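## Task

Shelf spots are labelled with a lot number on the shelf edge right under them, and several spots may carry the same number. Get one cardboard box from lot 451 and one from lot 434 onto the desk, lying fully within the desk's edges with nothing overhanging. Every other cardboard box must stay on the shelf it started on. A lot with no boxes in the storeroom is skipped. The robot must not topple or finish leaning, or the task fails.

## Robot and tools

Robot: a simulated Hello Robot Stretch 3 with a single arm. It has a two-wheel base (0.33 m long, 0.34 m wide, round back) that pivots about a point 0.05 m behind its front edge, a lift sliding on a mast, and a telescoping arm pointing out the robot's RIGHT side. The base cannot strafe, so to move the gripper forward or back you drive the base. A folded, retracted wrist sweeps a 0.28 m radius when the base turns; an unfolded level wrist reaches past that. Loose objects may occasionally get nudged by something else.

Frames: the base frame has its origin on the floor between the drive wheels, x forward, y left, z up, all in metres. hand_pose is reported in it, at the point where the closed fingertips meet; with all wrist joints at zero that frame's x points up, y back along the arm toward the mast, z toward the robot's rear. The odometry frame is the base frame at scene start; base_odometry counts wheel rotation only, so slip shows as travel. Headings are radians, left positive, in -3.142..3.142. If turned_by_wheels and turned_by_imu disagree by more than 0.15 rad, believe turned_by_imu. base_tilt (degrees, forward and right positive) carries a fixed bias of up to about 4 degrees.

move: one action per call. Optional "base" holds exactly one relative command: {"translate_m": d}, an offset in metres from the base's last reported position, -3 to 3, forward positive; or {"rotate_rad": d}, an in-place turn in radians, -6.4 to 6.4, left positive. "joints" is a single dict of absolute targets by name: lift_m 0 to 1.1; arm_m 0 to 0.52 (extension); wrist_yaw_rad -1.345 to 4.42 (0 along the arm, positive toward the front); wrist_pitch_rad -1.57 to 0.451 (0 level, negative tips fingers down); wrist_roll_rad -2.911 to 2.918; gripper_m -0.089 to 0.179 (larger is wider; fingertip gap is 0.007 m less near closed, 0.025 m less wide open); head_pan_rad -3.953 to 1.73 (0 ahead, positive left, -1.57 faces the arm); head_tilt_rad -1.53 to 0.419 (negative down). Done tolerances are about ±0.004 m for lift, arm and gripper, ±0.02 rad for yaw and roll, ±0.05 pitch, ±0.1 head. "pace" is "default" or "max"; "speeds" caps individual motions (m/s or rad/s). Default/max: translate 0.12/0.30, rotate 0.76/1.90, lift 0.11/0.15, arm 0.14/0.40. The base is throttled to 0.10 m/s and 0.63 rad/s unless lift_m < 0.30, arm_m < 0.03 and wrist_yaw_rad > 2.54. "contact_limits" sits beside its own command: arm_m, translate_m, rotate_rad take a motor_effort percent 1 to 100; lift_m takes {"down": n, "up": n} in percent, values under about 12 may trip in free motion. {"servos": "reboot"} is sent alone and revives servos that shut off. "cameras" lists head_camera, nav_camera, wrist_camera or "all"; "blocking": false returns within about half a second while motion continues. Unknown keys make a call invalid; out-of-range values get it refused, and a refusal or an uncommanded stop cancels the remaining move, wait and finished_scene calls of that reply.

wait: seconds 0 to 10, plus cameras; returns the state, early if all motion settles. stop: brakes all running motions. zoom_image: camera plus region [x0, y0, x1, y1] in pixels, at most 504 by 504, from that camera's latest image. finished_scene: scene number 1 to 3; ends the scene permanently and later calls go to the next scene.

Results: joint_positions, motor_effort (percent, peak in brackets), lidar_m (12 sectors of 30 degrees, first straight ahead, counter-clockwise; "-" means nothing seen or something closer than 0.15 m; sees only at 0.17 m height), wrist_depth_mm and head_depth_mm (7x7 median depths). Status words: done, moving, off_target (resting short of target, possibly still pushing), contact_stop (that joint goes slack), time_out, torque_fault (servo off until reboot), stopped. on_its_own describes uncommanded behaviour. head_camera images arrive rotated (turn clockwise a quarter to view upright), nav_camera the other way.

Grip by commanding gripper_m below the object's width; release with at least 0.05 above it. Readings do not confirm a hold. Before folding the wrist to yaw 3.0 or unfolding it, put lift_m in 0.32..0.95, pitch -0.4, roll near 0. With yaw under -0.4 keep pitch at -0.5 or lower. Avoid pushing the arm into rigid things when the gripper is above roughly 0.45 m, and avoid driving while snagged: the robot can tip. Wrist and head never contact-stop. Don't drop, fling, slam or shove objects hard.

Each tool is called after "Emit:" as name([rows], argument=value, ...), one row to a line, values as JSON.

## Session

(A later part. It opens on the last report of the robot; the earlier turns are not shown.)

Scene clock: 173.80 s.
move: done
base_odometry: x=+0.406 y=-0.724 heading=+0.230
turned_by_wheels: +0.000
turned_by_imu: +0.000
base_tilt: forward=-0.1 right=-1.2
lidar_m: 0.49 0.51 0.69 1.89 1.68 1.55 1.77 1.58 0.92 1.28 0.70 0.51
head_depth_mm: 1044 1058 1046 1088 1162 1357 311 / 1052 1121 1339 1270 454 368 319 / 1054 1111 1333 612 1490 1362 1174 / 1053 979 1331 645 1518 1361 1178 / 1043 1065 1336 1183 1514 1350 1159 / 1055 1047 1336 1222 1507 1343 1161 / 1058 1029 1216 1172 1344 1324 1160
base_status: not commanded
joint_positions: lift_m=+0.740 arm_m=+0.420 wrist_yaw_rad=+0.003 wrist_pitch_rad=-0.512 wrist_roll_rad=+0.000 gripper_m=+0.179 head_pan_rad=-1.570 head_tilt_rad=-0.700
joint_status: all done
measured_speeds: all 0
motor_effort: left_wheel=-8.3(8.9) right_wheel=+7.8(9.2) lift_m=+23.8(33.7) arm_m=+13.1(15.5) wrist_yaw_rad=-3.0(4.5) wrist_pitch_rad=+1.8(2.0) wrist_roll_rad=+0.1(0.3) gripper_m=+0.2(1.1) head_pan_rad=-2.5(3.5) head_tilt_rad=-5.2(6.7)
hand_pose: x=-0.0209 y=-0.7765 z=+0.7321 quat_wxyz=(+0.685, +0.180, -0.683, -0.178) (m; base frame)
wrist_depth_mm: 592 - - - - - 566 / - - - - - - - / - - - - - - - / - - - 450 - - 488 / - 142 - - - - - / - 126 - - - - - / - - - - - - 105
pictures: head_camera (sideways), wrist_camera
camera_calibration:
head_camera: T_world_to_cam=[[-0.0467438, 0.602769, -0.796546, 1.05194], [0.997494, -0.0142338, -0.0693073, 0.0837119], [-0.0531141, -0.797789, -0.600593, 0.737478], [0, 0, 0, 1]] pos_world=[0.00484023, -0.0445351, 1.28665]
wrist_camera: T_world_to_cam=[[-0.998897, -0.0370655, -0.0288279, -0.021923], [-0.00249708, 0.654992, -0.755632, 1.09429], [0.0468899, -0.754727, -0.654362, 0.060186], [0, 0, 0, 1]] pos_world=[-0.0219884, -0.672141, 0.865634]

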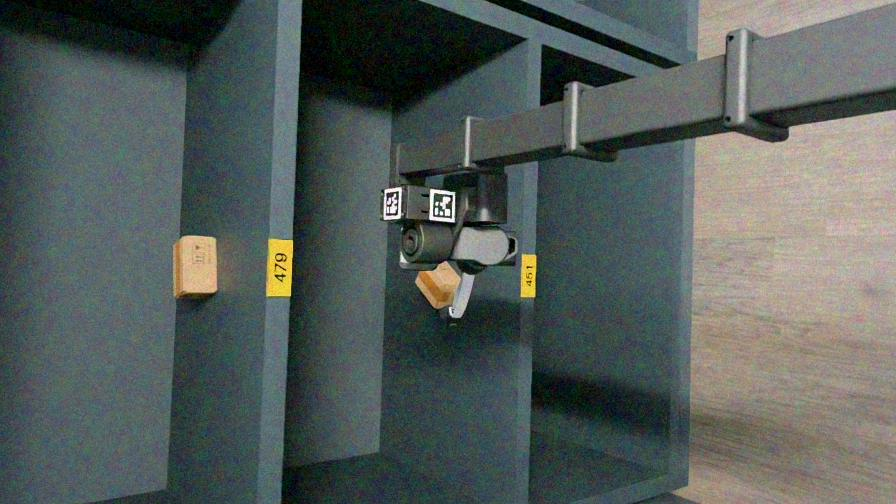

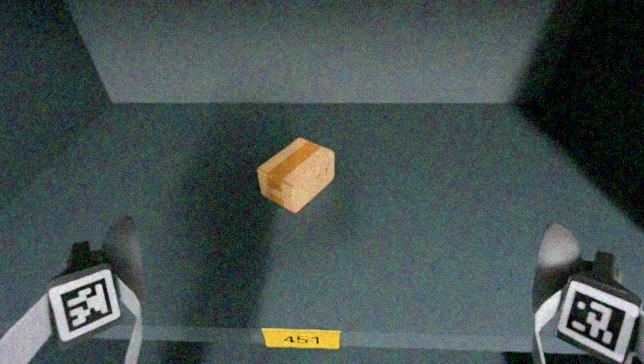

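Emit:
move(joints={"arm_m":0.0}, pace="max")

Emit:
move(base={"rotate_rad":-0.916})

Emit:
move(base={"translate_m":0.277})

Emit:
move(base={"rotate_rad":0.916}, joints={"wrist_pitch_rad":-0.6})

Emit:
move(joints={"wrist_yaw_rad":-0.6,"arm_m":0.4}, cameras=["all"])

Scene clock: 218.50 s.
move: done
base_odometry: x=+0.406 y=-0.724 heading=+0.230
turned_by_wheels: +0.000
turned_by_imu: +0.000
base_tilt: forward=-0.3 right=-1.0
lidar_m: 0.49 0.51 0.69 1.88 1.68 1.54 1.77 1.58 0.92 1.28 0.70 0.51
head_depth_mm: 1041 1060 1041 1089 1165 1361 1188 / 1056 1117 1337 1270 1406 1371 1185 / 1050 1115 1338 1256 1529 1370 483 / 1054 978 1338 1212 1512 1370 390 / 1055 1064 1334 1231 1514 1349 1141 / 1049 1047 1332 1226 1503 1341 1152 / 1051 1025 1217 1173 1340 1325 1147
base_status: not commanded
joint_positions: lift_m=+0.740 arm_m=+0.001 wrist_yaw_rad=+0.003 wrist_pitch_rad=-0.513 wrist_roll_rad=+0.000 gripper_m=+0.179 head_pan_rad=-1.570 head_tilt_rad=-0.700
joint_status: all done
measured_speeds: all 0
motor_effort: left_wheel=-8.3(9.0) right_wheel=+8.1(8.8) lift_m=+24.7(25.4) arm_m=-12.8(14.3) wrist_yaw_rad=-2.5(4.4) wrist_pitch_rad=+2.1(2.1) wrist_roll_rad=+0.0(0.3) gripper_m=+0.5(1.2) head_pan_rad=-2.4(3.0) head_tilt_rad=-4.8(5.2)
hand_pose: x=-0.0209 y=-0.3570 z=+0.7319 quat_wxyz=(+0.684, +0.181, -0.683, -0.179) (m; base frame)
wrist_depth_mm: - - - - - - - / - - - - - 741 603 / - - - - - - - / - - - - - 781 - / - 143 - - - 937 - / - 141 973 942 943 936 - / - 841 852 868 857 833 105
camera_calibration:
head_camera: T_world_to_cam=[[-0.0466823, 0.602769, -0.796549, 1.05195], [0.997497, -0.0142718, -0.0692588, 0.0836476], [-0.0531153, -0.797788, -0.600593, 0.737478], [0, 0, 0, 1]] pos_world=[0.00484041, -0.0445351, 1.28665]
nav_camera: T_world_to_cam=[[0.0174928, -0.623898, 0.78131, -0.973431], [-0.99979, -0.0192733, 0.00699416, 0.0471253], [0.0106947, -0.781268, -0.624104, 0.765361], [0, 0, 0, 1]] pos_world=[0.0559581, -0.00846066, 1.23789]
wrist_camera: T_world_to_cam=[[-0.998902, -0.0369033, -0.0288718, -0.00630173], [-0.00239743, 0.655635, -0.755074, 0.819196], [0.0467941, -0.754176, -0.655004, 0.377345], [0, 0, 0, 1]] pos_world=[-0.0219884, -0.252742, 0.865534]

Scene clock: 221.07 s.
move: done
base_odometry: x=+0.406 y=-0.724 heading=-0.686
turned_by_wheels: -0.916
turned_by_imu: -0.901
base_tilt: forward=-0.4 right=-1.3
lidar_m: 0.62 0.50 0.49 0.53 0.82 3.41 2.29 1.55 1.77 1.58 0.92 1.11
head_depth_mm: 1529 1665 1818 1955 1688 1405 1187 / 1645 1782 1983 2088 1695 1391 1181 / 1337 1553 2062 2062 1676 1381 483 / 1408 1534 1666 1923 1669 1373 390 / 1497 1420 1697 1842 1616 1363 1135 / 1391 1246 1593 1385 1550 1361 1158 / 1265 1036 1472 1126 1231 1321 1160
base_status: done
joint_positions: lift_m=+0.740 arm_m=+0.001 wrist_yaw_rad=+0.003 wrist_pitch_rad=-0.513 wrist_roll_rad=+0.000 gripper_m=+0.179 head_pan_rad=-1.570 head_tilt_rad=-0.700
joint_status: not commanded
measured_speeds: all 0
motor_effort: left_wheel=+7.9(12.9) right_wheel=-11.0(12.7) lift_m=+25.5(26.3) arm_m=-12.6(13.3) wrist_yaw_rad=-2.4(4.5) wrist_pitch_rad=+1.9(2.1) wrist_roll_rad=-0.1(0.3) gripper_m=+1.0(1.1) head_pan_rad=-1.9(2.8) head_tilt_rad=-4.1(4.9)
hand_pose: x=-0.0210 y=-0.3570 z=+0.7319 quat_wxyz=(+0.684, +0.181, -0.683, -0.179) (m; base frame)
wrist_depth_mm: - - - - - - - / - - - - - - - / - 713 - - - - - / - - - - - - - / - 962 - - - - - / - 141 970 990 963 968 949 / - 868 872 857 850 830 105
camera_calibration:
head_camera: T_world_to_cam=[[-0.0466823, 0.602769, -0.796549, 1.05195], [0.997497, -0.0142718, -0.0692588, 0.0836476], [-0.0531153, -0.797788, -0.600593, 0.737478], [0, 0, 0, 1]] pos_world=[0.00484041, -0.0445351, 1.28665]
nav_camera: T_world_to_cam=[[0.0174928, -0.623898, 0.78131, -0.973431], [-0.99979, -0.0192733, 0.00699416, 0.0471253], [0.0106947, -0.781268, -0.624104, 0.765361], [0, 0, 0, 1]] pos_world=[0.0559581, -0.00846066, 1.23789]
wrist_camera: T_world_to_cam=[[-0.998906, -0.0368274, -0.028807, -0.0063386], [-0.0023966, 0.655635, -0.755074, 0.819196], [0.0466943, -0.754179, -0.655007, 0.377345], [0, 0, 0, 1]] pos_world=[-0.0219882, -0.252742, 0.865534]

Scene clock: 224.97 s.
move: done
base_odometry: x=+0.621 y=-0.899 heading=-0.685
turned_by_wheels: +0.000
turned_by_imu: +0.000
base_tilt: forward=-0.4 right=-1.2
lidar_m: 0.41 0.33 0.32 0.35 0.54 3.64 2.33 1.80 1.63 0.84 0.96 0.67
head_depth_mm: 1378 1799 2021 2094 1704 1397 1188 / 1368 1484 1659 1979 1683 1384 1178 / 1482 1354 1684 1885 1679 1378 483 / 1442 1188 1705 1410 1615 1373 391 / 726 807 902 1044 1253 1335 1140 / 695 786 887 1075 1196 1272 1160 / 761 855 783 1166 995 1275 1132
base_status: done
joint_positions: lift_m=+0.740 arm_m=+0.001 wrist_yaw_rad=+0.003 wrist_pitch_rad=-0.513 wrist_roll_rad=+0.000 gripper_m=+0.179 head_pan_rad=-1.570 head_tilt_rad=-0.700
joint_status: not commanded
measured_speeds: all 0
motor_effort: left_wheel=+7.4(11.3) right_wheel=+2.0(10.0) lift_m=+26.2(27.7) arm_m=-12.6(13.1) wrist_yaw_rad=-2.9(4.6) wrist_pitch_rad=+2.0(2.1) wrist_roll_rad=+0.0(0.3) gripper_m=+0.9(1.2) head_pan_rad=-2.0(2.7) head_tilt_rad=-3.8(4.5)
hand_pose: x=-0.0210 y=-0.3570 z=+0.7319 quat_wxyz=(+0.684, +0.181, -0.683, -0.179) (m; base frame)
wrist_depth_mm: - 820 - - - - - / - - 698 - - - - / - - 677 - - - - / - - - - - - - / - - - - - - - / - 126 - 990 977 958 939 / - - 858 863 869 829 105
camera_calibration:
head_camera: T_world_to_cam=[[-0.0466823, 0.602769, -0.796549, 1.05195], [0.997497, -0.0142718, -0.0692588, 0.0836476], [-0.0531153, -0.797788, -0.600593, 0.737478], [0, 0, 0, 1]] pos_world=[0.00484041, -0.0445351, 1.28665]
nav_camera: T_world_to_cam=[[0.0174928, -0.623898, 0.78131, -0.973431], [-0.99979, -0.0192733, 0.00699416, 0.0471253], [0.0106947, -0.781268, -0.624104, 0.765361], [0, 0, 0, 1]] pos_world=[0.0559581, -0.00846066, 1.23789]
wrist_camera: T_world_to_cam=[[-0.998906, -0.0368274, -0.028807, -0.0063386], [-0.0023966, 0.655635, -0.755074, 0.819196], [0.0466943, -0.754179, -0.655007, 0.377345], [0, 0, 0, 1]] pos_world=[-0.0219882, -0.252742, 0.865534]

Scene clock: 227.53 s.
move: done
base_odometry: x=+0.621 y=-0.899 heading=+0.230
turned_by_wheels: +0.916
turned_by_imu: +0.902
base_tilt: forward=-0.4 right=-1.2
lidar_m: 0.32 0.34 0.46 1.24 2.80 1.81 1.94 0.88 0.84 1.02 0.46 0.34
head_depth_mm: 870 955 709 1216 996 1321 1188 / 870 941 703 1215 999 1313 1184 / 868 937 692 1211 990 1310 530 / 870 941 686 1204 981 1296 394 / 868 938 715 1191 972 1285 1143 / 872 942 704 1135 971 1216 1160 / 749 763 679 792 886 986 1086
base_status: done
joint_positions: lift_m=+0.740 arm_m=+0.001 wrist_yaw_rad=+0.003 wrist_pitch_rad=-0.610 wrist_roll_rad=+0.000 gripper_m=+0.179 head_pan_rad=-1.570 head_tilt_rad=-0.700
joint_status: all done
measured_speeds: all 0
motor_effort: left_wheel=-9.2(12.8) right_wheel=+8.5(12.3) lift_m=+27.6(27.8) arm_m=-13.0(13.5) wrist_yaw_rad=-3.5(4.0) wrist_pitch_rad=+1.3(2.1) wrist_roll_rad=-0.1(0.3) gripper_m=+0.4(1.2) head_pan_rad=-1.8(2.4) head_tilt_rad=-1.9(3.8)
hand_pose: x=-0.0211 y=-0.3418 z=+0.7122 quat_wxyz=(+0.675, +0.213, -0.674, -0.212) (m; base frame)
wrist_depth_mm: 379 - - - - - 720 / 417 - - - 570 - - / 416 - - - - - - / 413 - - - - - - / 403 142 - - - - - / - 126 - - - - - / 404 - 840 800 805 781 105
camera_calibration:
head_camera: T_world_to_cam=[[-0.0466823, 0.602769, -0.796549, 1.05195], [0.997497, -0.0142718, -0.0692588, 0.0836476], [-0.0531153, -0.797788, -0.600593, 0.737478], [0, 0, 0, 1]] pos_world=[0.00484041, -0.0445351, 1.28665]
nav_camera: T_world_to_cam=[[0.0174928, -0.623898, 0.78131, -0.973431], [-0.99979, -0.0192733, 0.00699416, 0.0471253], [0.0106947, -0.781268, -0.624104, 0.765361], [0, 0, 0, 1]] pos_world=[0.0559581, -0.00846066, 1.23789]
wrist_camera: T_world_to_cam=[[-0.998925, -0.0335955, -0.0319345, -0.00318221], [-0.00239055, 0.725386, -0.688338, 0.77073], [0.04629, -0.687522, -0.724687, 0.448291], [0, 0, 0, 1]] pos_world=[-0.0220877, -0.250974, 0.855291]

Scene clock: 231.67 s.
move: done
base_odometry: x=+0.621 y=-0.899 heading=+0.230
turned_by_wheels: +0.000
turned_by_imu: +0.000
base_tilt: forward=-0.3 right=-1.1
lidar_m: 0.32 0.34 0.46 1.24 2.79 1.80 1.94 0.88 0.84 1.02 0.46 0.34
head_depth_mm: 871 960 710 1223 999 1312 311 / 869 941 702 1217 453 368 319 / 866 939 691 588 933 1294 1175 / 872 937 687 627 954 1291 1174 / 867 942 712 1189 973 1282 1163 / 870 939 702 1133 968 1215 1155 / 750 765 677 789 884 981 1085
base_status: not commanded
joint_positions: lift_m=+0.740 arm_m=+0.400 wrist_yaw_rad=-0.597 wrist_pitch_rad=-0.610 wrist_roll_rad=+0.000 gripper_m=+0.179 head_pan_rad=-1.570 head_tilt_rad=-0.700
joint_status: all done
measured_speeds: all 0
motor_effort: left_wheel=-9.3(9.5) right_wheel=+8.2(9.5) lift_m=+28.6(28.8) arm_m=+12.4(15.1) wrist_yaw_rad=-3.6(6.7) wrist_pitch_rad=+1.5(1.6) wrist_roll_rad=-0.1(0.4) gripper_m=+0.7(1.1) head_pan_rad=-1.5(2.3) head_tilt_rad=-2.3(3.3)
hand_pose: x=-0.1318 y=-0.7071 z=+0.7121 quat_wxyz=(+0.582, +0.005, -0.707, -0.402) (m; base frame)
wrist_depth_mm: 332 - - - 617 - - / - - - - - - - / - - - - - - - / - - - - - - - / - 142 327 326 - - - / - 139 323 323 325 322 - / 301 310 309 310 307 305 105
pictures: head_camera (sideways), nav_camera (sideways), wrist_camera
camera_calibration:
head_camera: T_world_to_cam=[[-0.0466823, 0.602769, -0.796549, 1.05195], [0.997497, -0.0142718, -0.0692588, 0.0836476], [-0.0531153, -0.797788, -0.600593, 0.737478], [0, 0, 0, 1]] pos_world=[0.00484041, -0.0445351, 1.28665]
nav_camera: T_world_to_cam=[[0.0174928, -0.623898, 0.78131, -0.973431], [-0.99979, -0.0192733, 0.00699416, 0.0471253], [0.0106947, -0.781268, -0.624104, 0.765361], [0, 0, 0, 1]] pos_world=[0.0559581, -0.00846066, 1.23789]
wrist_camera: T_world_to_cam=[[-0.843717, 0.535833, -0.031996, 0.297147], [0.407583, 0.600707, -0.68777, 1.00074], [-0.34931, -0.593324, -0.725223, 0.217041], [0, 0, 0, 1]] pos_world=[-0.0813634, -0.631599, 0.855192]

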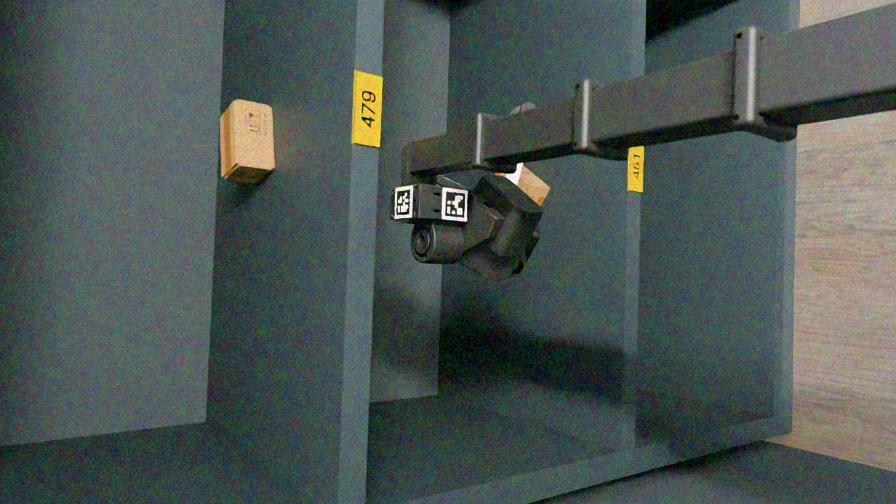

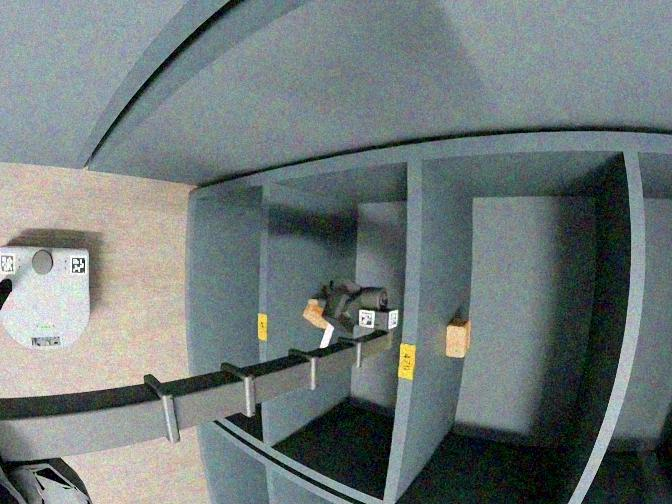

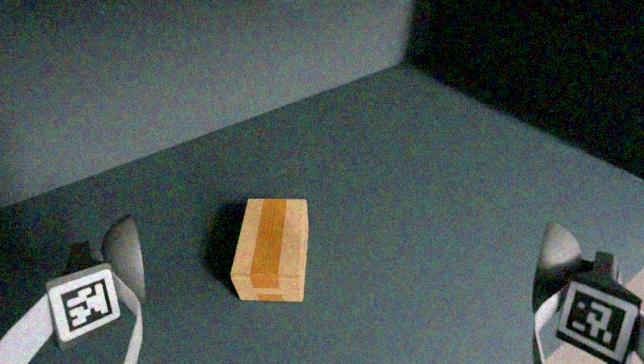

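Emit:
move(joints={"arm_m":0.489})

Emit:
move(joints={"lift_m":0.632}, speeds={"lift_m":0.06}, contact_limits={"lift_m":{"down":20}}, cameras=["wrist_camera","head_camera"])

Scene clock: 250.17 s.
move: contact_stop
base_odometry: x=+0.621 y=-0.899 heading=+0.230
turned_by_wheels: +0.000
turned_by_imu: +0.002
base_tilt: forward=-0.3 right=-1.4
lidar_m: 0.32 0.34 0.46 1.25 2.24 1.80 1.94 0.88 0.84 1.01 0.46 0.34
head_depth_mm: 875 961 716 1220 1004 1329 311 / 874 961 708 1202 443 368 319 / 874 940 698 627 959 1307 1180 / 879 946 693 646 985 1301 1177 / 873 943 719 1199 979 1290 1168 / 875 943 711 1145 976 1225 1161 / 746 760 677 793 890 985 1078
base_status: not commanded
joint_positions: lift_m=+0.740 arm_m=+0.448 wrist_yaw_rad=-0.598 wrist_pitch_rad=-0.611 wrist_roll_rad=+0.000 gripper_m=+0.179 head_pan_rad=-1.570 head_tilt_rad=-0.700
joint_status: arm_m contact_stop (moved +0.048 of +0.089)
measured_speeds: translate_m=+0.000 rotate_rad=+0.000 lift_m=+0.000 arm_m=-0.002 wrist_yaw_rad=+0.000 wrist_pitch_rad=+0.000 wrist_roll_rad=+0.000 head_pan_rad=+0.000 head_tilt_rad=+0.000
on_its_own: arm_m is slack since a contact_stop (your +0.489 is given up)
motor_effort: left_wheel=-2.0(9.3) right_wheel=+5.3(9.1) lift_m=+23.2(52.8) arm_m=+1.1(46.5) wrist_yaw_rad=-0.7(4.1) wrist_pitch_rad=+1.7(2.6) wrist_roll_rad=-0.2(0.3) gripper_m=+0.6(1.0) head_pan_rad=-1.5(2.1) head_tilt_rad=-0.9(2.2)
hand_pose: x=-0.1319 y=-0.7544 z=+0.7119 quat_wxyz=(+0.582, +0.005, -0.707, -0.402) (m; base frame)
wrist_depth_mm: 308 330 - - 581 - - / 327 - - - 605 - - / - - - - - - - / - - - - - - - / - 143 - 320 - - - / - 126 - 293 - - - / 307 310 308 299 309 301 105
camera_calibration:
head_camera: T_world_to_cam=[[-0.0467085, 0.602258, -0.796934, 1.0525], [0.997495, -0.0142998, -0.0692701, 0.0836679], [-0.0531145, -0.798173, -0.600082, 0.736861], [0, 0, 0, 1]] pos_world=[0.00484034, -0.0445378, 1.28675]
nav_camera: T_world_to_cam=[[0.0174947, -0.623397, 0.781709, -0.973987], [-0.99979, -0.0192699, 0.00700795, 0.0471063], [0.0106947, -0.781668, -0.623604, 0.76466], [0, 0, 0, 1]] pos_world=[0.0559581, -0.00856329, 1.23789]
wrist_camera: T_world_to_cam=[[-0.842983, 0.536983, -0.0320707, 0.323416], [0.408758, 0.600652, -0.68712, 1.02875], [-0.349708, -0.592339, -0.725836, 0.18991], [0, 0, 0, 1]] pos_world=[-0.0814639, -0.679101, 0.855092]

not run: a stop that you did not command came earlier in this reply.

Emit:
move(joints={"arm_m":0.42})

Emit:
move(joints={"lift_m":0.67}, cameras=["wrist_camera","head_camera"])

Emit:
move(joints={"arm_m":0.489}, contact_limits={"arm_m":35}, cameras=["wrist_camera","head_camera"])

Scene clock: 265.47 s.
move: done
base_odometry: x=+0.621 y=-0.899 heading=+0.230
turned_by_wheels: +0.000
turned_by_imu: -0.001
base_tilt: forward=-0.3 right=-1.2
lidar_m: 0.32 0.34 0.46 1.24 2.79 1.80 1.94 0.88 0.84 1.01 0.46 0.34
head_depth_mm: 869 963 711 1216 1003 1320 311 / 871 939 702 1198 452 369 319 / 869 941 694 607 957 1301 1175 / 870 939 688 626 980 1287 1170 / 873 939 715 1193 975 1283 1168 / 868 935 704 1134 967 1218 1164 / 744 758 675 790 885 989 1080
base_status: not commanded
joint_positions: lift_m=+0.740 arm_m=+0.420 wrist_yaw_rad=-0.598 wrist_pitch_rad=-0.611 wrist_roll_rad=+0.000 gripper_m=+0.179 head_pan_rad=-1.570 head_tilt_rad=-0.700
joint_status: all done
measured_speeds: all 0
motor_effort: left_wheel=-2.2(2.4) right_wheel=+4.9(5.9) lift_m=+26.7(30.7) arm_m=-9.0(14.1) wrist_yaw_rad=-2.3(3.3) wrist_pitch_rad=+1.7(1.8) wrist_roll_rad=+0.0(0.2) gripper_m=+0.2(1.1) head_pan_rad=-0.5(1.6) head_tilt_rad=-2.5(3.3)
hand_pose: x=-0.1319 y=-0.7268 z=+0.7119 quat_wxyz=(+0.582, +0.005, -0.707, -0.402) (m; base frame)
wrist_depth_mm: 328 - - - 598 - - / - - - - - - - / - - - - - - - / - - - - - - - / - 142 324 323 - - - / - 139 303 299 331 324 - / 300 309 309 307 307 306 105
camera_calibration:
head_camera: T_world_to_cam=[[-0.0467085, 0.602258, -0.796934, 1.0525], [0.997495, -0.0142998, -0.0692701, 0.0836679], [-0.0531145, -0.798173, -0.600082, 0.736861], [0, 0, 0, 1]] pos_world=[0.00484034, -0.0445378, 1.28675]
nav_camera: T_world_to_cam=[[0.0174947, -0.623397, 0.781709, -0.973987], [-0.99979, -0.0192699, 0.00700795, 0.0471063], [0.0106947, -0.781668, -0.623604, 0.76466], [0, 0, 0, 1]] pos_world=[0.0559581, -0.00856329, 1.23789]
wrist_camera: T_world_to_cam=[[-0.842981, 0.536986, -0.03207, 0.308598], [0.408785, 0.600692, -0.687069, 1.01216], [-0.349683, -0.592296, -0.725884, 0.20633], [0, 0, 0, 1]] pos_world=[-0.081464, -0.651501, 0.855092]

Scene clock: 266.93 s.
move: done
base_odometry: x=+0.621 y=-0.899 heading=+0.230
turned_by_wheels: +0.000
turned_by_imu: +0.000
base_tilt: forward=-0.2 right=-1.2
lidar_m: 0.32 0.34 0.46 1.24 2.80 1.80 1.94 0.89 0.84 1.01 0.46 0.34
head_depth_mm: 873 955 710 1221 1008 1322 1187 / 871 942 703 1223 968 447 369 / 870 943 693 1053 645 1259 1174 / 874 943 685 1195 920 1296 1170 / 870 942 713 1190 972 1283 1163 / 869 938 703 1140 968 1229 1154 / 745 762 675 789 887 983 1082
base_status: not commanded
joint_positions: lift_m=+0.670 arm_m=+0.420 wrist_yaw_rad=-0.598 wrist_pitch_rad=-0.611 wrist_roll_rad=+0.000 gripper_m=+0.179 head_pan_rad=-1.570 head_tilt_rad=-0.700
joint_status: all done
measured_speeds: all 0
motor_effort: left_wheel=-2.0(2.5) right_wheel=+5.1(5.3) lift_m=+23.3(26.3) arm_m=+9.4(9.4) wrist_yaw_rad=-1.6(3.6) wrist_pitch_rad=+1.7(1.8) wrist_roll_rad=-0.3(0.3) gripper_m=+0.7(1.1) head_pan_rad=-1.1(1.4) head_tilt_rad=-3.1(3.9)
hand_pose: x=-0.1319 y=-0.7268 z=+0.6419 quat_wxyz=(+0.582, +0.005, -0.707, -0.402) (m; base frame)
wrist_depth_mm: 325 - - - - - - / - - - - - - - / - - - - - - - / - - 283 283 322 326 322 / 312 295 254 286 296 296 293 / - 141 262 260 264 263 262 / 235 238 241 240 239 237 105
pictures: head_camera (sideways), wrist_camera
camera_calibration:
head_camera: T_world_to_cam=[[-0.0467085, 0.602258, -0.796934, 1.0525], [0.997495, -0.0142998, -0.0692701, 0.0836679], [-0.0531145, -0.798173, -0.600082, 0.736861], [0, 0, 0, 1]] pos_world=[0.00484034, -0.0445378, 1.28675]
wrist_camera: T_world_to_cam=[[-0.842981, 0.536986, -0.03207, 0.306353], [0.408785, 0.600692, -0.687069, 0.964066], [-0.349683, -0.592296, -0.725884, 0.155518], [0, 0, 0, 1]] pos_world=[-0.081464, -0.651501, 0.785092]

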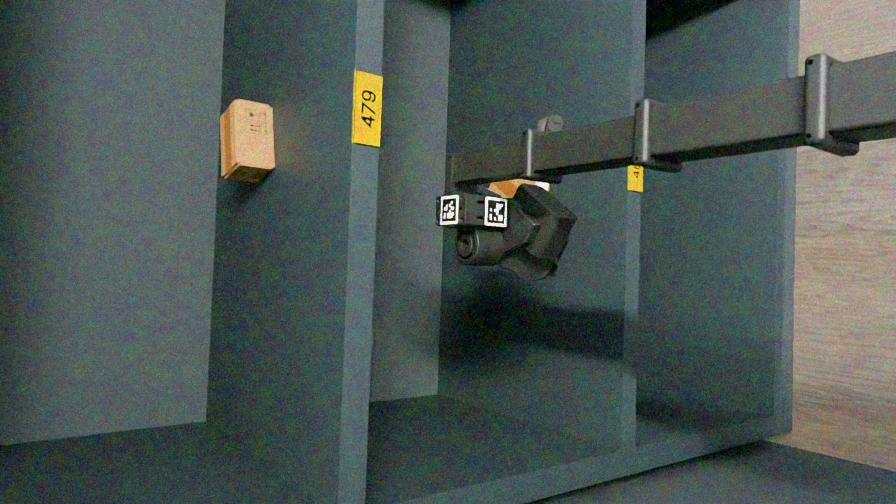

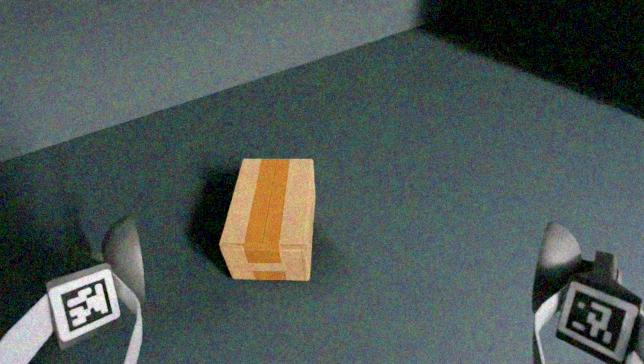

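Scene clock: 268.63 s.
move: done
base_odometry: x=+0.621 y=-0.899 heading=+0.230
turned_by_wheels: +0.000
turned_by_imu: +0.000
base_tilt: forward=-0.3 right=-1.1
lidar_m: 0.32 0.34 0.46 1.24 2.79 1.80 1.94 0.88 0.84 1.01 0.46 0.34
head_depth_mm: 871 957 710 1224 1003 1313 1194 / 873 944 701 1225 970 447 373 / 870 942 693 712 914 1268 1158 / 872 941 687 742 954 1286 1167 / 873 939 714 1194 976 1284 1163 / 867 940 706 1142 965 1215 1162 / 747 761 675 793 886 982 1087
base_status: not commanded
joint_positions: lift_m=+0.670 arm_m=+0.489 wrist_yaw_rad=-0.598 wrist_pitch_rad=-0.611 wrist_roll_rad=+0.000 gripper_m=+0.179 head_pan_rad=-1.570 head_tilt_rad=-0.700
joint_status: all done
measured_speeds: all 0
motor_effort: left_wheel=-1.8(2.6) right_wheel=+4.6(5.6) lift_m=+23.7(24.2) arm_m=+12.9(14.5) wrist_yaw_rad=-2.3(3.7) wrist_pitch_rad=+1.6(1.8) wrist_roll_rad=-0.2(0.3) gripper_m=+0.3(1.0) head_pan_rad=-0.2(1.5) head_tilt_rad=-4.8(4.8)
contact_limits: arm_m 35 (drawing in: default 31, maximum 55; extending or still: default 40, maximum 69)
hand_pose: x=-0.1319 y=-0.7958 z=+0.6419 quat_wxyz=(+0.582, +0.005, -0.707, -0.402) (m; base frame)
wrist_depth_mm: 275 304 333 - - 530 - / 296 323 - - - - - / 317 341 - - - - - / 331 330 - 323 323 326 325 / 313 296 302 239 298 295 294 / - 141 269 213 265 262 260 / 235 238 241 199 239 237 105
pictures: head_camera (sideways), wrist_camera
camera_calibration:
head_camera: T_world_to_cam=[[-0.0467085, 0.602258, -0.796934, 1.0525], [0.997495, -0.0142998, -0.0692701, 0.0836679], [-0.0531145, -0.798173, -0.600082, 0.736861], [0, 0, 0, 1]] pos_world=[0.00484034, -0.0445378, 1.28675]
wrist_camera: T_world_to_cam=[[-0.842981, 0.536986, -0.03207, 0.343405], [0.408785, 0.600692, -0.687069, 1.00551], [-0.349683, -0.592296, -0.725884, 0.114649], [0, 0, 0, 1]] pos_world=[-0.081464, -0.720501, 0.785092]

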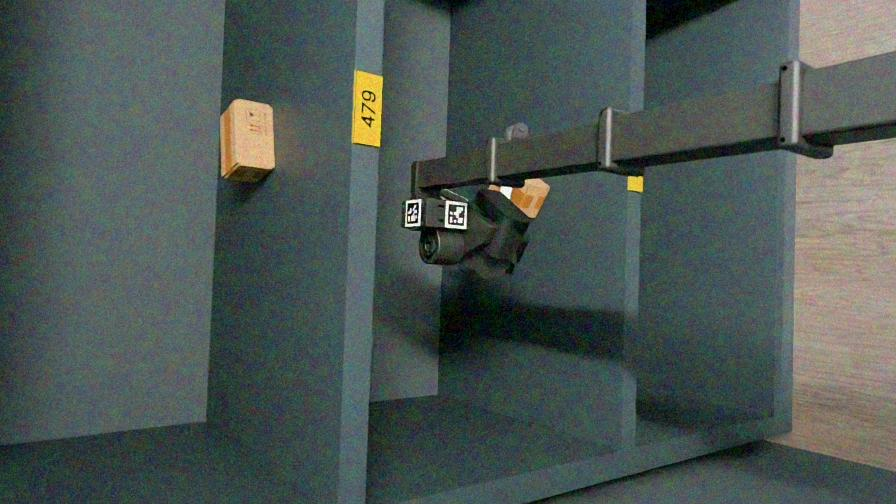

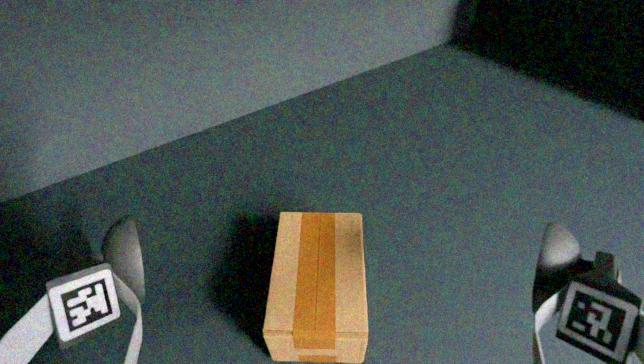

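Emit:
move(joints={"lift_m":0.618,"arm_m":0.498}, speeds={"lift_m":0.06}, contact_limits={"lift_m":{"down":20}}, cameras=["wrist_camera"])

Emit:
move(joints={"gripper_m":0.035}, cameras=["wrist_camera"])

Emit:
move(joints={"lift_m":0.67}, cameras=["wrist_camera"])

Scene clock: 278.27 s.
move: done
base_odometry: x=+0.621 y=-0.899 heading=+0.230
turned_by_wheels: +0.000
turned_by_imu: +0.000
base_tilt: forward=-0.3 right=-1.2
lidar_m: 0.32 0.34 0.46 1.24 2.78 1.81 1.94 0.88 0.84 1.01 0.46 0.34
head_depth_mm: 870 956 711 1215 1003 1312 1191 / 870 940 703 1219 993 1251 418 / 866 945 693 1184 651 1207 1151 / 869 937 686 1193 929 1288 1165 / 868 942 714 1195 978 1287 1163 / 867 939 704 1142 968 1224 1161 / 745 760 675 791 888 984 1078
base_status: not commanded
joint_positions: lift_m=+0.618 arm_m=+0.498 wrist_yaw_rad=-0.598 wrist_pitch_rad=-0.611 wrist_roll_rad=+0.000 gripper_m=+0.179 head_pan_rad=-1.570 head_tilt_rad=-0.700
joint_status: all done
measured_speeds: all 0
motor_effort: left_wheel=-1.9(2.7) right_wheel=+4.2(5.3) lift_m=+25.4(26.4) arm_m=+12.9(14.2) wrist_yaw_rad=-1.2(3.6) wrist_pitch_rad=+1.7(1.8) wrist_roll_rad=-0.1(0.3) gripper_m=+0.4(1.3) head_pan_rad=-0.2(1.0) head_tilt_rad=-4.9(5.6)
contact_limits: lift_m down 20 (down: maximum 72; up: maximum 65)
hand_pose: x=-0.1319 y=-0.8048 z=+0.5899 quat_wxyz=(+0.582, +0.005, -0.707, -0.402) (m; base frame)
wrist_depth_mm: 268 294 329 - - - - / 289 321 - - - - - / 304 320 315 312 311 308 305 / 278 277 273 201 267 266 264 / 242 234 239 177 233 234 238 / - 141 213 157 205 208 - / 185 189 188 174 185 189 105
pictures: wrist_camera
camera_calibration:
wrist_camera: T_world_to_cam=[[-0.842981, 0.536986, -0.03207, 0.34657], [0.408785, 0.600692, -0.687069, 0.975192], [-0.349683, -0.592296, -0.725884, 0.0715728], [0, 0, 0, 1]] pos_world=[-0.081464, -0.729501, 0.733092]

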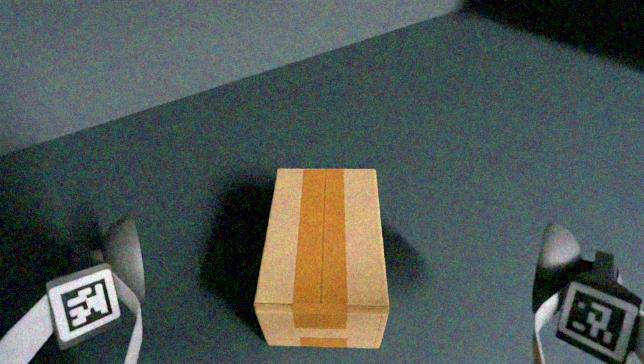

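Scene clock: 280.23 s.
move: done
base_odometry: x=+0.621 y=-0.899 heading=+0.230
turned_by_wheels: +0.000
turned_by_imu: +0.000
base_tilt: forward=-0.4 right=-1.1
lidar_m: 0.32 0.34 0.46 1.24 2.79 1.80 1.94 0.88 0.84 1.01 0.46 0.34
head_depth_mm: 873 955 710 1217 1001 1319 1193 / 869 943 701 1220 996 1253 418 / 872 946 693 1190 650 1209 1154 / 868 939 686 1196 928 1293 1172 / 868 936 713 1193 977 1283 1165 / 869 935 707 1134 969 1216 1161 / 745 757 674 790 885 987 1078
base_status: not commanded
joint_positions: lift_m=+0.618 arm_m=+0.498 wrist_yaw_rad=-0.598 wrist_pitch_rad=-0.614 wrist_roll_rad=+0.000 gripper_m=+0.035 head_pan_rad=-1.570 head_tilt_rad=-0.700
joint_status: all done
measured_speeds: all 0
motor_effort: left_wheel=-1.5(2.8) right_wheel=+4.5(5.3) lift_m=+30.5(31.6) arm_m=+10.8(12.9) wrist_yaw_rad=-1.8(3.1) wrist_pitch_rad=+2.1(2.2) wrist_roll_rad=-0.1(0.3) gripper_m=-7.6(81.6) head_pan_rad=-0.2(0.8) head_tilt_rad=-5.4(6.0)
contact_limits: lift_m down 20 (down: maximum 72; up: maximum 65)
hand_pose: x=-0.1317 y=-0.8045 z=+0.5895 quat_wxyz=(+0.581, +0.006, -0.707, -0.403) (m; base frame)
wrist_depth_mm: 268 297 331 - - - - / 288 323 - - - - - / 303 318 314 311 310 307 304 / 276 273 271 201 266 264 262 / 241 239 232 176 180 232 230 / 214 214 128 157 125 208 206 / 193 192 187 176 182 187 186
pictures: wrist_camera
camera_calibration:
wrist_camera: T_world_to_cam=[[-0.842975, 0.536994, -0.0320964, 0.346589], [0.409567, 0.601968, -0.685485, 0.974891], [-0.34878, -0.590992, -0.727379, 0.0735468], [0, 0, 0, 1]] pos_world=[-0.0814657, -0.729504, 0.732893]

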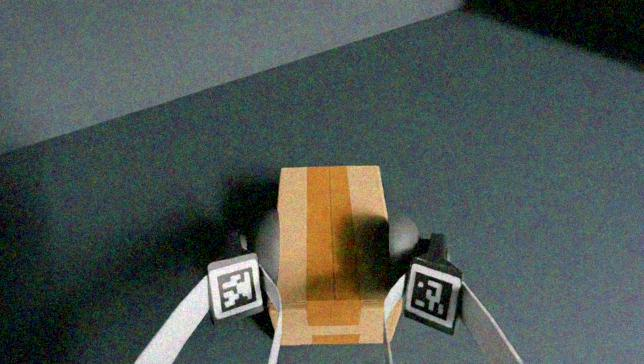

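Scene clock: 281.53 s.
move: done
base_odometry: x=+0.621 y=-0.899 heading=+0.231
turned_by_wheels: +0.000
turned_by_imu: +0.000
base_tilt: forward=-0.3 right=-1.2
lidar_m: 0.32 0.34 0.46 1.24 2.79 1.80 1.94 0.88 0.84 1.01 0.46 0.34
head_depth_mm: 870 958 709 1216 1000 1317 1191 / 868 945 702 1220 969 447 374 / 872 940 692 722 909 1262 1152 / 870 944 688 748 977 1291 1175 / 870 938 714 1189 975 1293 1162 / 872 936 707 1136 966 1215 1161 / 746 759 676 790 885 981 1085
base_status: not commanded
joint_positions: lift_m=+0.670 arm_m=+0.498 wrist_yaw_rad=-0.598 wrist_pitch_rad=-0.616 wrist_roll_rad=+0.000 gripper_m=+0.035 head_pan_rad=-1.570 head_tilt_rad=-0.700
joint_status: all done
measured_speeds: all 0
motor_effort: left_wheel=-1.2(2.5) right_wheel=+2.3(5.2) lift_m=+31.0(35.0) arm_m=+9.7(10.9) wrist_yaw_rad=-2.3(3.5) wrist_pitch_rad=+2.5(2.6) wrist_roll_rad=-0.1(0.3) gripper_m=+0.2(7.5) head_pan_rad=-0.1(0.8) head_tilt_rad=-5.7(6.2)
hand_pose: x=-0.1314 y=-0.8043 z=+0.6410 quat_wxyz=(+0.581, +0.007, -0.707, -0.404) (m; base frame)
wrist_depth_mm: 268 297 329 - - 525 - / 287 320 - - - - - / 312 339 - - - - - / 330 327 325 322 320 323 322 / 304 303 307 291 287 293 291 / 271 268 127 212 128 262 261 / 243 248 231 235 186 235 234
pictures: wrist_camera
camera_calibration:
wrist_camera: T_world_to_cam=[[-0.843216, 0.536609, -0.0322164, 0.348072], [0.410176, 0.60349, -0.683781, 1.01005], [-0.347481, -0.589789, -0.728976, 0.113482], [0, 0, 0, 1]] pos_world=[-0.0813676, -0.729406, 0.784595]

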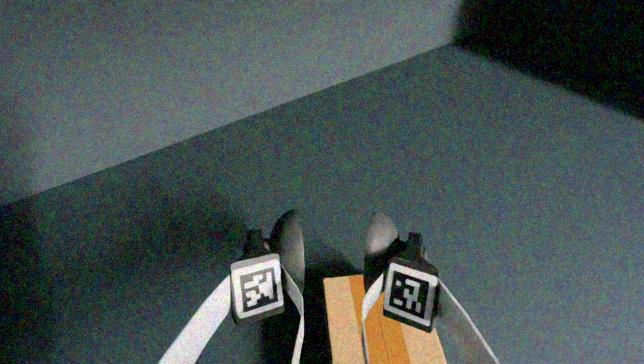

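Emit:
move(joints={"gripper_m":0.179,"arm_m":0.42}, cameras=["wrist_camera","head_camera"])

Scene clock: 289.70 s.
move: done
base_odometry: x=+0.621 y=-0.899 heading=+0.231
turned_by_wheels: +0.000
turned_by_imu: +0.000
base_tilt: forward=-0.3 right=-1.2
lidar_m: 0.32 0.34 0.46 1.24 2.79 1.80 1.94 0.89 0.84 1.01 0.46 0.34
head_depth_mm: 872 963 706 1213 1003 1311 1185 / 870 937 703 1218 964 446 370 / 870 944 691 1126 646 1258 1173 / 869 943 720 1197 917 1290 1166 / 871 942 714 1192 976 1290 1160 / 867 941 703 1139 968 1216 1157 / 747 756 675 793 888 984 1077
base_status: not commanded
joint_positions: lift_m=+0.670 arm_m=+0.420 wrist_yaw_rad=-0.598 wrist_pitch_rad=-0.616 wrist_roll_rad=+0.000 gripper_m=+0.179 head_pan_rad=-1.570 head_tilt_rad=-0.700
joint_status: all done
measured_speeds: all 0
motor_effort: left_wheel=-1.4(1.5) right_wheel=+2.5(3.0) lift_m=+28.8(30.1) arm_m=-12.2(14.5) wrist_yaw_rad=-1.2(3.8) wrist_pitch_rad=+2.5(2.5) wrist_roll_rad=+0.0(0.3) gripper_m=+1.1(84.1) head_pan_rad=+0.0(0.6) head_tilt_rad=-6.2(6.4)
hand_pose: x=-0.1314 y=-0.7263 z=+0.6410 quat_wxyz=(+0.581, +0.007, -0.707, -0.404) (m; base frame)
wrist_depth_mm: 325 - - - - - - / - - - - - - - / - - - - - - - / - - 323 320 319 322 322 / 313 295 300 244 296 295 293 / - 141 268 213 264 260 259 / 234 238 241 231 238 235 105
pictures: head_camera (sideways), wrist_camera
camera_calibration:
head_camera: T_world_to_cam=[[-0.0467438, 0.602769, -0.796546, 1.05194], [0.997494, -0.0142338, -0.0693073, 0.0837119], [-0.0531141, -0.797789, -0.600593, 0.737478], [0, 0, 0, 1]] pos_world=[0.00484023, -0.0445351, 1.28665]
wrist_camera: T_world_to_cam=[[-0.843216, 0.536609, -0.0322164, 0.306217], [0.410176, 0.60349, -0.683781, 0.962982], [-0.347481, -0.589789, -0.728976, 0.159485], [0, 0, 0, 1]] pos_world=[-0.0813676, -0.651406, 0.784595]

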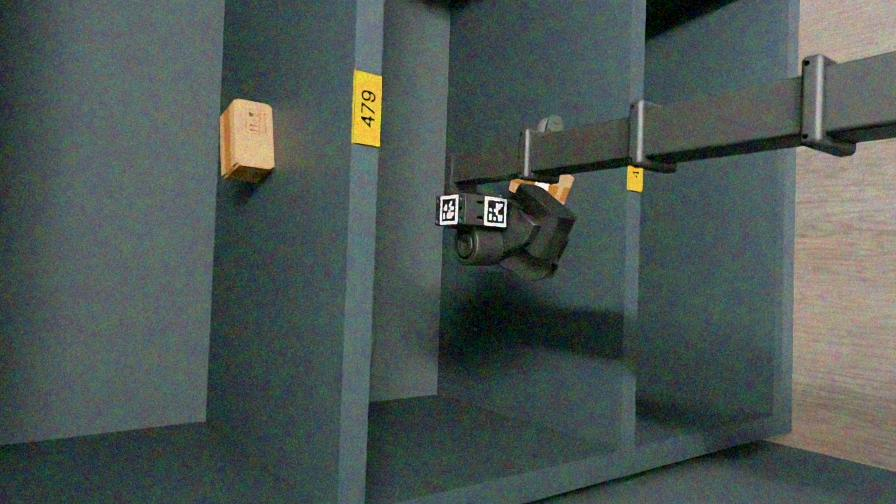

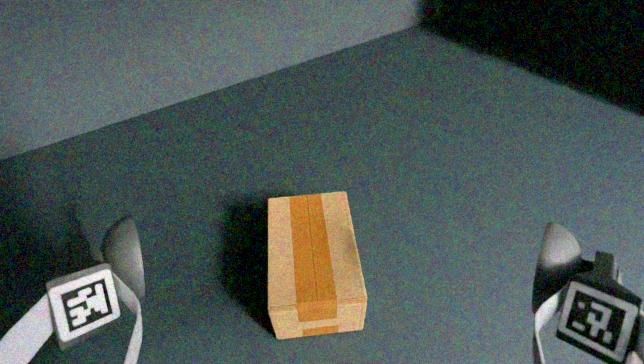

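Emit:
move(joints={"arm_m":0.453})

Emit:
move(joints={"lift_m":0.602}, speeds={"lift_m":0.03}, contact_limits={"lift_m":{"down":14}}, cameras=["wrist_camera"])

Scene clock: 307.97 s.
move: done
base_odometry: x=+0.621 y=-0.899 heading=+0.231
turned_by_wheels: +0.000
turned_by_imu: +0.000
base_tilt: forward=-0.3 right=-1.3
lidar_m: 0.32 0.34 0.46 1.24 2.80 1.80 1.94 0.88 0.84 1.01 0.46 0.34
head_depth_mm: 873 952 708 1221 1001 1312 1186 / 868 940 700 1218 965 446 372 / 870 942 693 702 681 1265 1174 / 868 938 718 1186 949 1289 1174 / 867 940 712 1193 972 1284 1170 / 870 939 703 1139 965 1220 1161 / 747 759 676 793 884 986 1080
base_status: not commanded
joint_positions: lift_m=+0.670 arm_m=+0.453 wrist_yaw_rad=-0.598 wrist_pitch_rad=-0.616 wrist_roll_rad=+0.000 gripper_m=+0.179 head_pan_rad=-1.570 head_tilt_rad=-0.700
joint_status: all done
measured_speeds: all 0
motor_effort: left_wheel=-0.8(1.7) right_wheel=+2.3(3.1) lift_m=+27.5(28.0) arm_m=+13.3(15.0) wrist_yaw_rad=-2.6(4.2) wrist_pitch_rad=+2.4(2.6) wrist_roll_rad=+0.1(0.3) gripper_m=+0.7(1.3) head_pan_rad=+0.4(0.8) head_tilt_rad=-5.6(5.9)
hand_pose: x=-0.1314 y=-0.7593 z=+0.6410 quat_wxyz=(+0.581, +0.007, -0.707, -0.404) (m; base frame)
wrist_depth_mm: 302 329 - - - - - / 321 - - - - - - / 337 - - - - - - / 330 - 325 324 320 325 322 / 311 297 301 239 295 294 292 / - 141 268 215 263 263 260 / 234 237 241 191 229 231 105
camera_calibration:
head_camera: T_world_to_cam=[[-0.0467438, 0.602769, -0.796546, 1.05194], [0.997494, -0.0142338, -0.0693073, 0.0837119], [-0.0531141, -0.797789, -0.600593, 0.737478], [0, 0, 0, 1]] pos_world=[0.00484023, -0.0445351, 1.28665]
nav_camera: T_world_to_cam=[[0.0174928, -0.623898, 0.78131, -0.973431], [-0.99979, -0.0192733, 0.00699416, 0.0471253], [0.0106947, -0.781268, -0.624104, 0.765361], [0, 0, 0, 1]] pos_world=[0.0559581, -0.00846066, 1.23789]
wrist_camera: T_world_to_cam=[[-0.843216, 0.536609, -0.0322164, 0.323925], [0.410176, 0.60349, -0.683781, 0.982898], [-0.347481, -0.589789, -0.728976, 0.140022], [0, 0, 0, 1]] pos_world=[-0.0813676, -0.684406, 0.784595]

Scene clock: 310.67 s.
move: done
base_odometry: x=+0.621 y=-0.899 heading=+0.231
turned_by_wheels: +0.000
turned_by_imu: +0.000
base_tilt: forward=-0.2 right=-1.2
lidar_m: 0.32 0.34 0.46 1.24 2.80 1.80 1.94 0.89 0.84 1.01 0.46 0.34
head_depth_mm: 873 957 709 1216 1005 1315 1194 / 873 943 701 1219 996 1247 442 / 871 943 693 1212 684 1210 1158 / 872 938 717 1191 914 1291 1166 / 869 940 714 1192 973 1279 1157 / 867 940 704 1135 968 1216 1159 / 745 759 676 788 883 985 1083
base_status: not commanded
joint_positions: lift_m=+0.602 arm_m=+0.453 wrist_yaw_rad=-0.598 wrist_pitch_rad=-0.616 wrist_roll_rad=+0.000 gripper_m=+0.179 head_pan_rad=-1.570 head_tilt_rad=-0.700
joint_status: all done
measured_speeds: all 0
motor_effort: left_wheel=-1.0(1.6) right_wheel=+3.0(3.3) lift_m=+23.2(26.1) arm_m=+11.7(13.7) wrist_yaw_rad=-2.2(4.0) wrist_pitch_rad=+2.4(2.6) wrist_roll_rad=-0.1(0.3) gripper_m=+0.5(1.3) head_pan_rad=+0.3(1.1) head_tilt_rad=-4.7(5.6)
contact_limits: lift_m down 14 (down: maximum 72; up: maximum 65)
hand_pose: x=-0.1314 y=-0.7593 z=+0.5730 quat_wxyz=(+0.581, +0.007, -0.707, -0.404) (m; base frame)
wrist_depth_mm: 303 331 - - - - - / 329 332 322 329 325 313 319 / 296 293 290 287 284 283 279 / 252 252 251 179 238 244 242 / 221 214 218 157 204 214 217 / 123 187 195 142 145 190 189 / 170 173 175 164 167 172 107
pictures: wrist_camera
camera_calibration:
wrist_camera: T_world_to_cam=[[-0.843216, 0.536609, -0.0322164, 0.321734], [0.410176, 0.60349, -0.683781, 0.9364], [-0.347481, -0.589789, -0.728976, 0.0904517], [0, 0, 0, 1]] pos_world=[-0.0813676, -0.684406, 0.716595]

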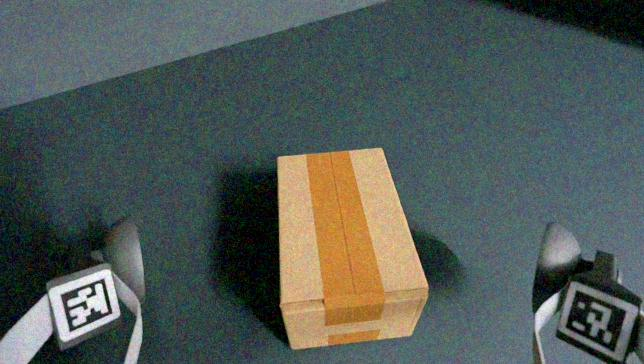

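Emit:
move(joints={"gripper_m":0.03}, cameras=["wrist_camera"])

Emit:
move(joints={"lift_m":0.65}, speeds={"lift_m":0.05}, cameras=["wrist_camera"])

Scene clock: 321.87 s.
move: done
base_odometry: x=+0.621 y=-0.899 heading=+0.231
turned_by_wheels: +0.000
turned_by_imu: +0.000
base_tilt: forward=-0.3 right=-1.1
lidar_m: 0.32 0.34 0.46 1.24 2.79 1.80 1.94 0.88 0.84 1.01 0.46 0.34
head_depth_mm: 875 957 707 1218 1001 1318 1190 / 869 940 702 1223 996 1244 441 / 869 944 693 1206 683 1209 1153 / 872 943 717 1196 912 1294 1170 / 871 935 713 1191 972 1288 1163 / 871 942 704 1134 966 1212 1164 / 746 758 676 791 883 987 1085
base_status: not commanded
joint_positions: lift_m=+0.602 arm_m=+0.453 wrist_yaw_rad=-0.598 wrist_pitch_rad=-0.616 wrist_roll_rad=+0.000 gripper_m=+0.031 head_pan_rad=-1.570 head_tilt_rad=-0.700
joint_status: all done
measured_speeds: all 0
motor_effort: left_wheel=-1.1(1.3) right_wheel=+2.6(3.2) lift_m=+24.4(24.4) arm_m=+8.3(10.1) wrist_yaw_rad=-2.2(4.0) wrist_pitch_rad=+2.4(2.6) wrist_roll_rad=+0.0(0.3) gripper_m=-10.4(84.1) head_pan_rad=+0.6(1.3) head_tilt_rad=-3.9(4.9)
contact_limits: lift_m down 14 (down: maximum 72; up: maximum 65)
hand_pose: x=-0.1315 y=-0.7592 z=+0.5730 quat_wxyz=(+0.581, +0.007, -0.707, -0.404) (m; base frame)
wrist_depth_mm: 305 331 - - - - - / 327 333 322 329 325 313 318 / 297 292 289 286 284 280 278 / 253 251 249 178 238 242 241 / 221 221 209 157 156 214 211 / 196 195 128 143 128 190 189 / 177 169 172 166 166 168 171
pictures: wrist_camera
camera_calibration:
wrist_camera: T_world_to_cam=[[-0.842878, 0.53714, -0.0322019, 0.32203], [0.410539, 0.603223, -0.683798, 0.936301], [-0.34787, -0.589578, -0.728961, 0.0905183], [0, 0, 0, 1]] pos_world=[-0.0814675, -0.684406, 0.716595]

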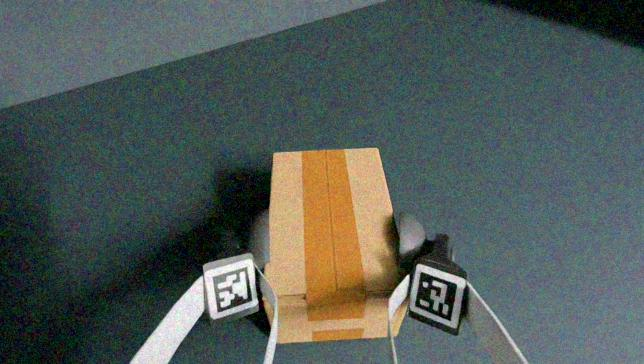

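Scene clock: 323.37 s.
move: done
base_odometry: x=+0.621 y=-0.899 heading=+0.231
turned_by_wheels: +0.000
turned_by_imu: +0.000
base_tilt: forward=-0.4 right=-1.1
lidar_m: 0.32 0.34 0.46 1.24 2.80 1.80 1.94 0.88 0.84 1.01 0.46 0.34
head_depth_mm: 870 959 710 1216 1002 1320 1194 / 868 943 700 1220 994 493 386 / 869 941 690 1174 683 1238 1151 / 870 940 717 1189 925 1288 1166 / 872 942 712 1195 972 1285 1168 / 869 942 702 1130 969 1221 1161 / 745 758 675 788 885 983 1083
base_status: not commanded
joint_positions: lift_m=+0.650 arm_m=+0.453 wrist_yaw_rad=-0.598 wrist_pitch_rad=-0.618 wrist_roll_rad=+0.000 gripper_m=+0.031 head_pan_rad=-1.570 head_tilt_rad=-0.700
joint_status: all done
measured_speeds: all 0
motor_effort: left_wheel=-0.7(1.5) right_wheel=+2.4(3.4) lift_m=+31.8(34.0) arm_m=+6.8(8.7) wrist_yaw_rad=-1.7(3.5) wrist_pitch_rad=+2.9(3.1) wrist_roll_rad=-0.2(0.3) gripper_m=-10.6(11.2) head_pan_rad=+0.8(1.4) head_tilt_rad=-3.7(4.3)
hand_pose: x=-0.1313 y=-0.7589 z=+0.6206 quat_wxyz=(+0.580, +0.007, -0.707, -0.404) (m; base frame)
wrist_depth_mm: 303 330 - - - 504 - / 323 - - - - - - / 339 - - - - - - / 320 309 313 180 307 306 304 / 279 277 270 157 158 268 267 / 247 247 129 142 128 240 239 / 223 214 216 163 210 217 215
pictures: wrist_camera
camera_calibration:
wrist_camera: T_world_to_cam=[[-0.842852, 0.537178, -0.0322667, 0.323731], [0.411339, 0.604424, -0.682255, 0.968656], [-0.346989, -0.588312, -0.730402, 0.127436], [0, 0, 0, 1]] pos_world=[-0.0813692, -0.684409, 0.764396]

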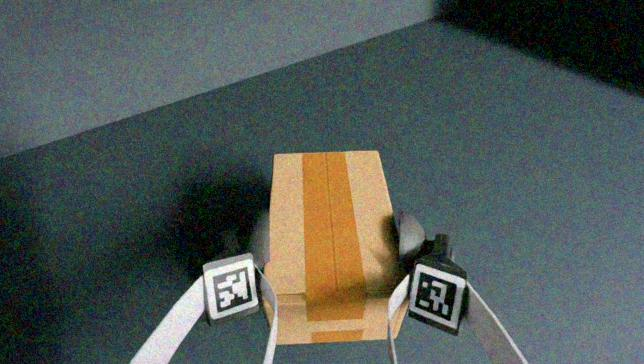

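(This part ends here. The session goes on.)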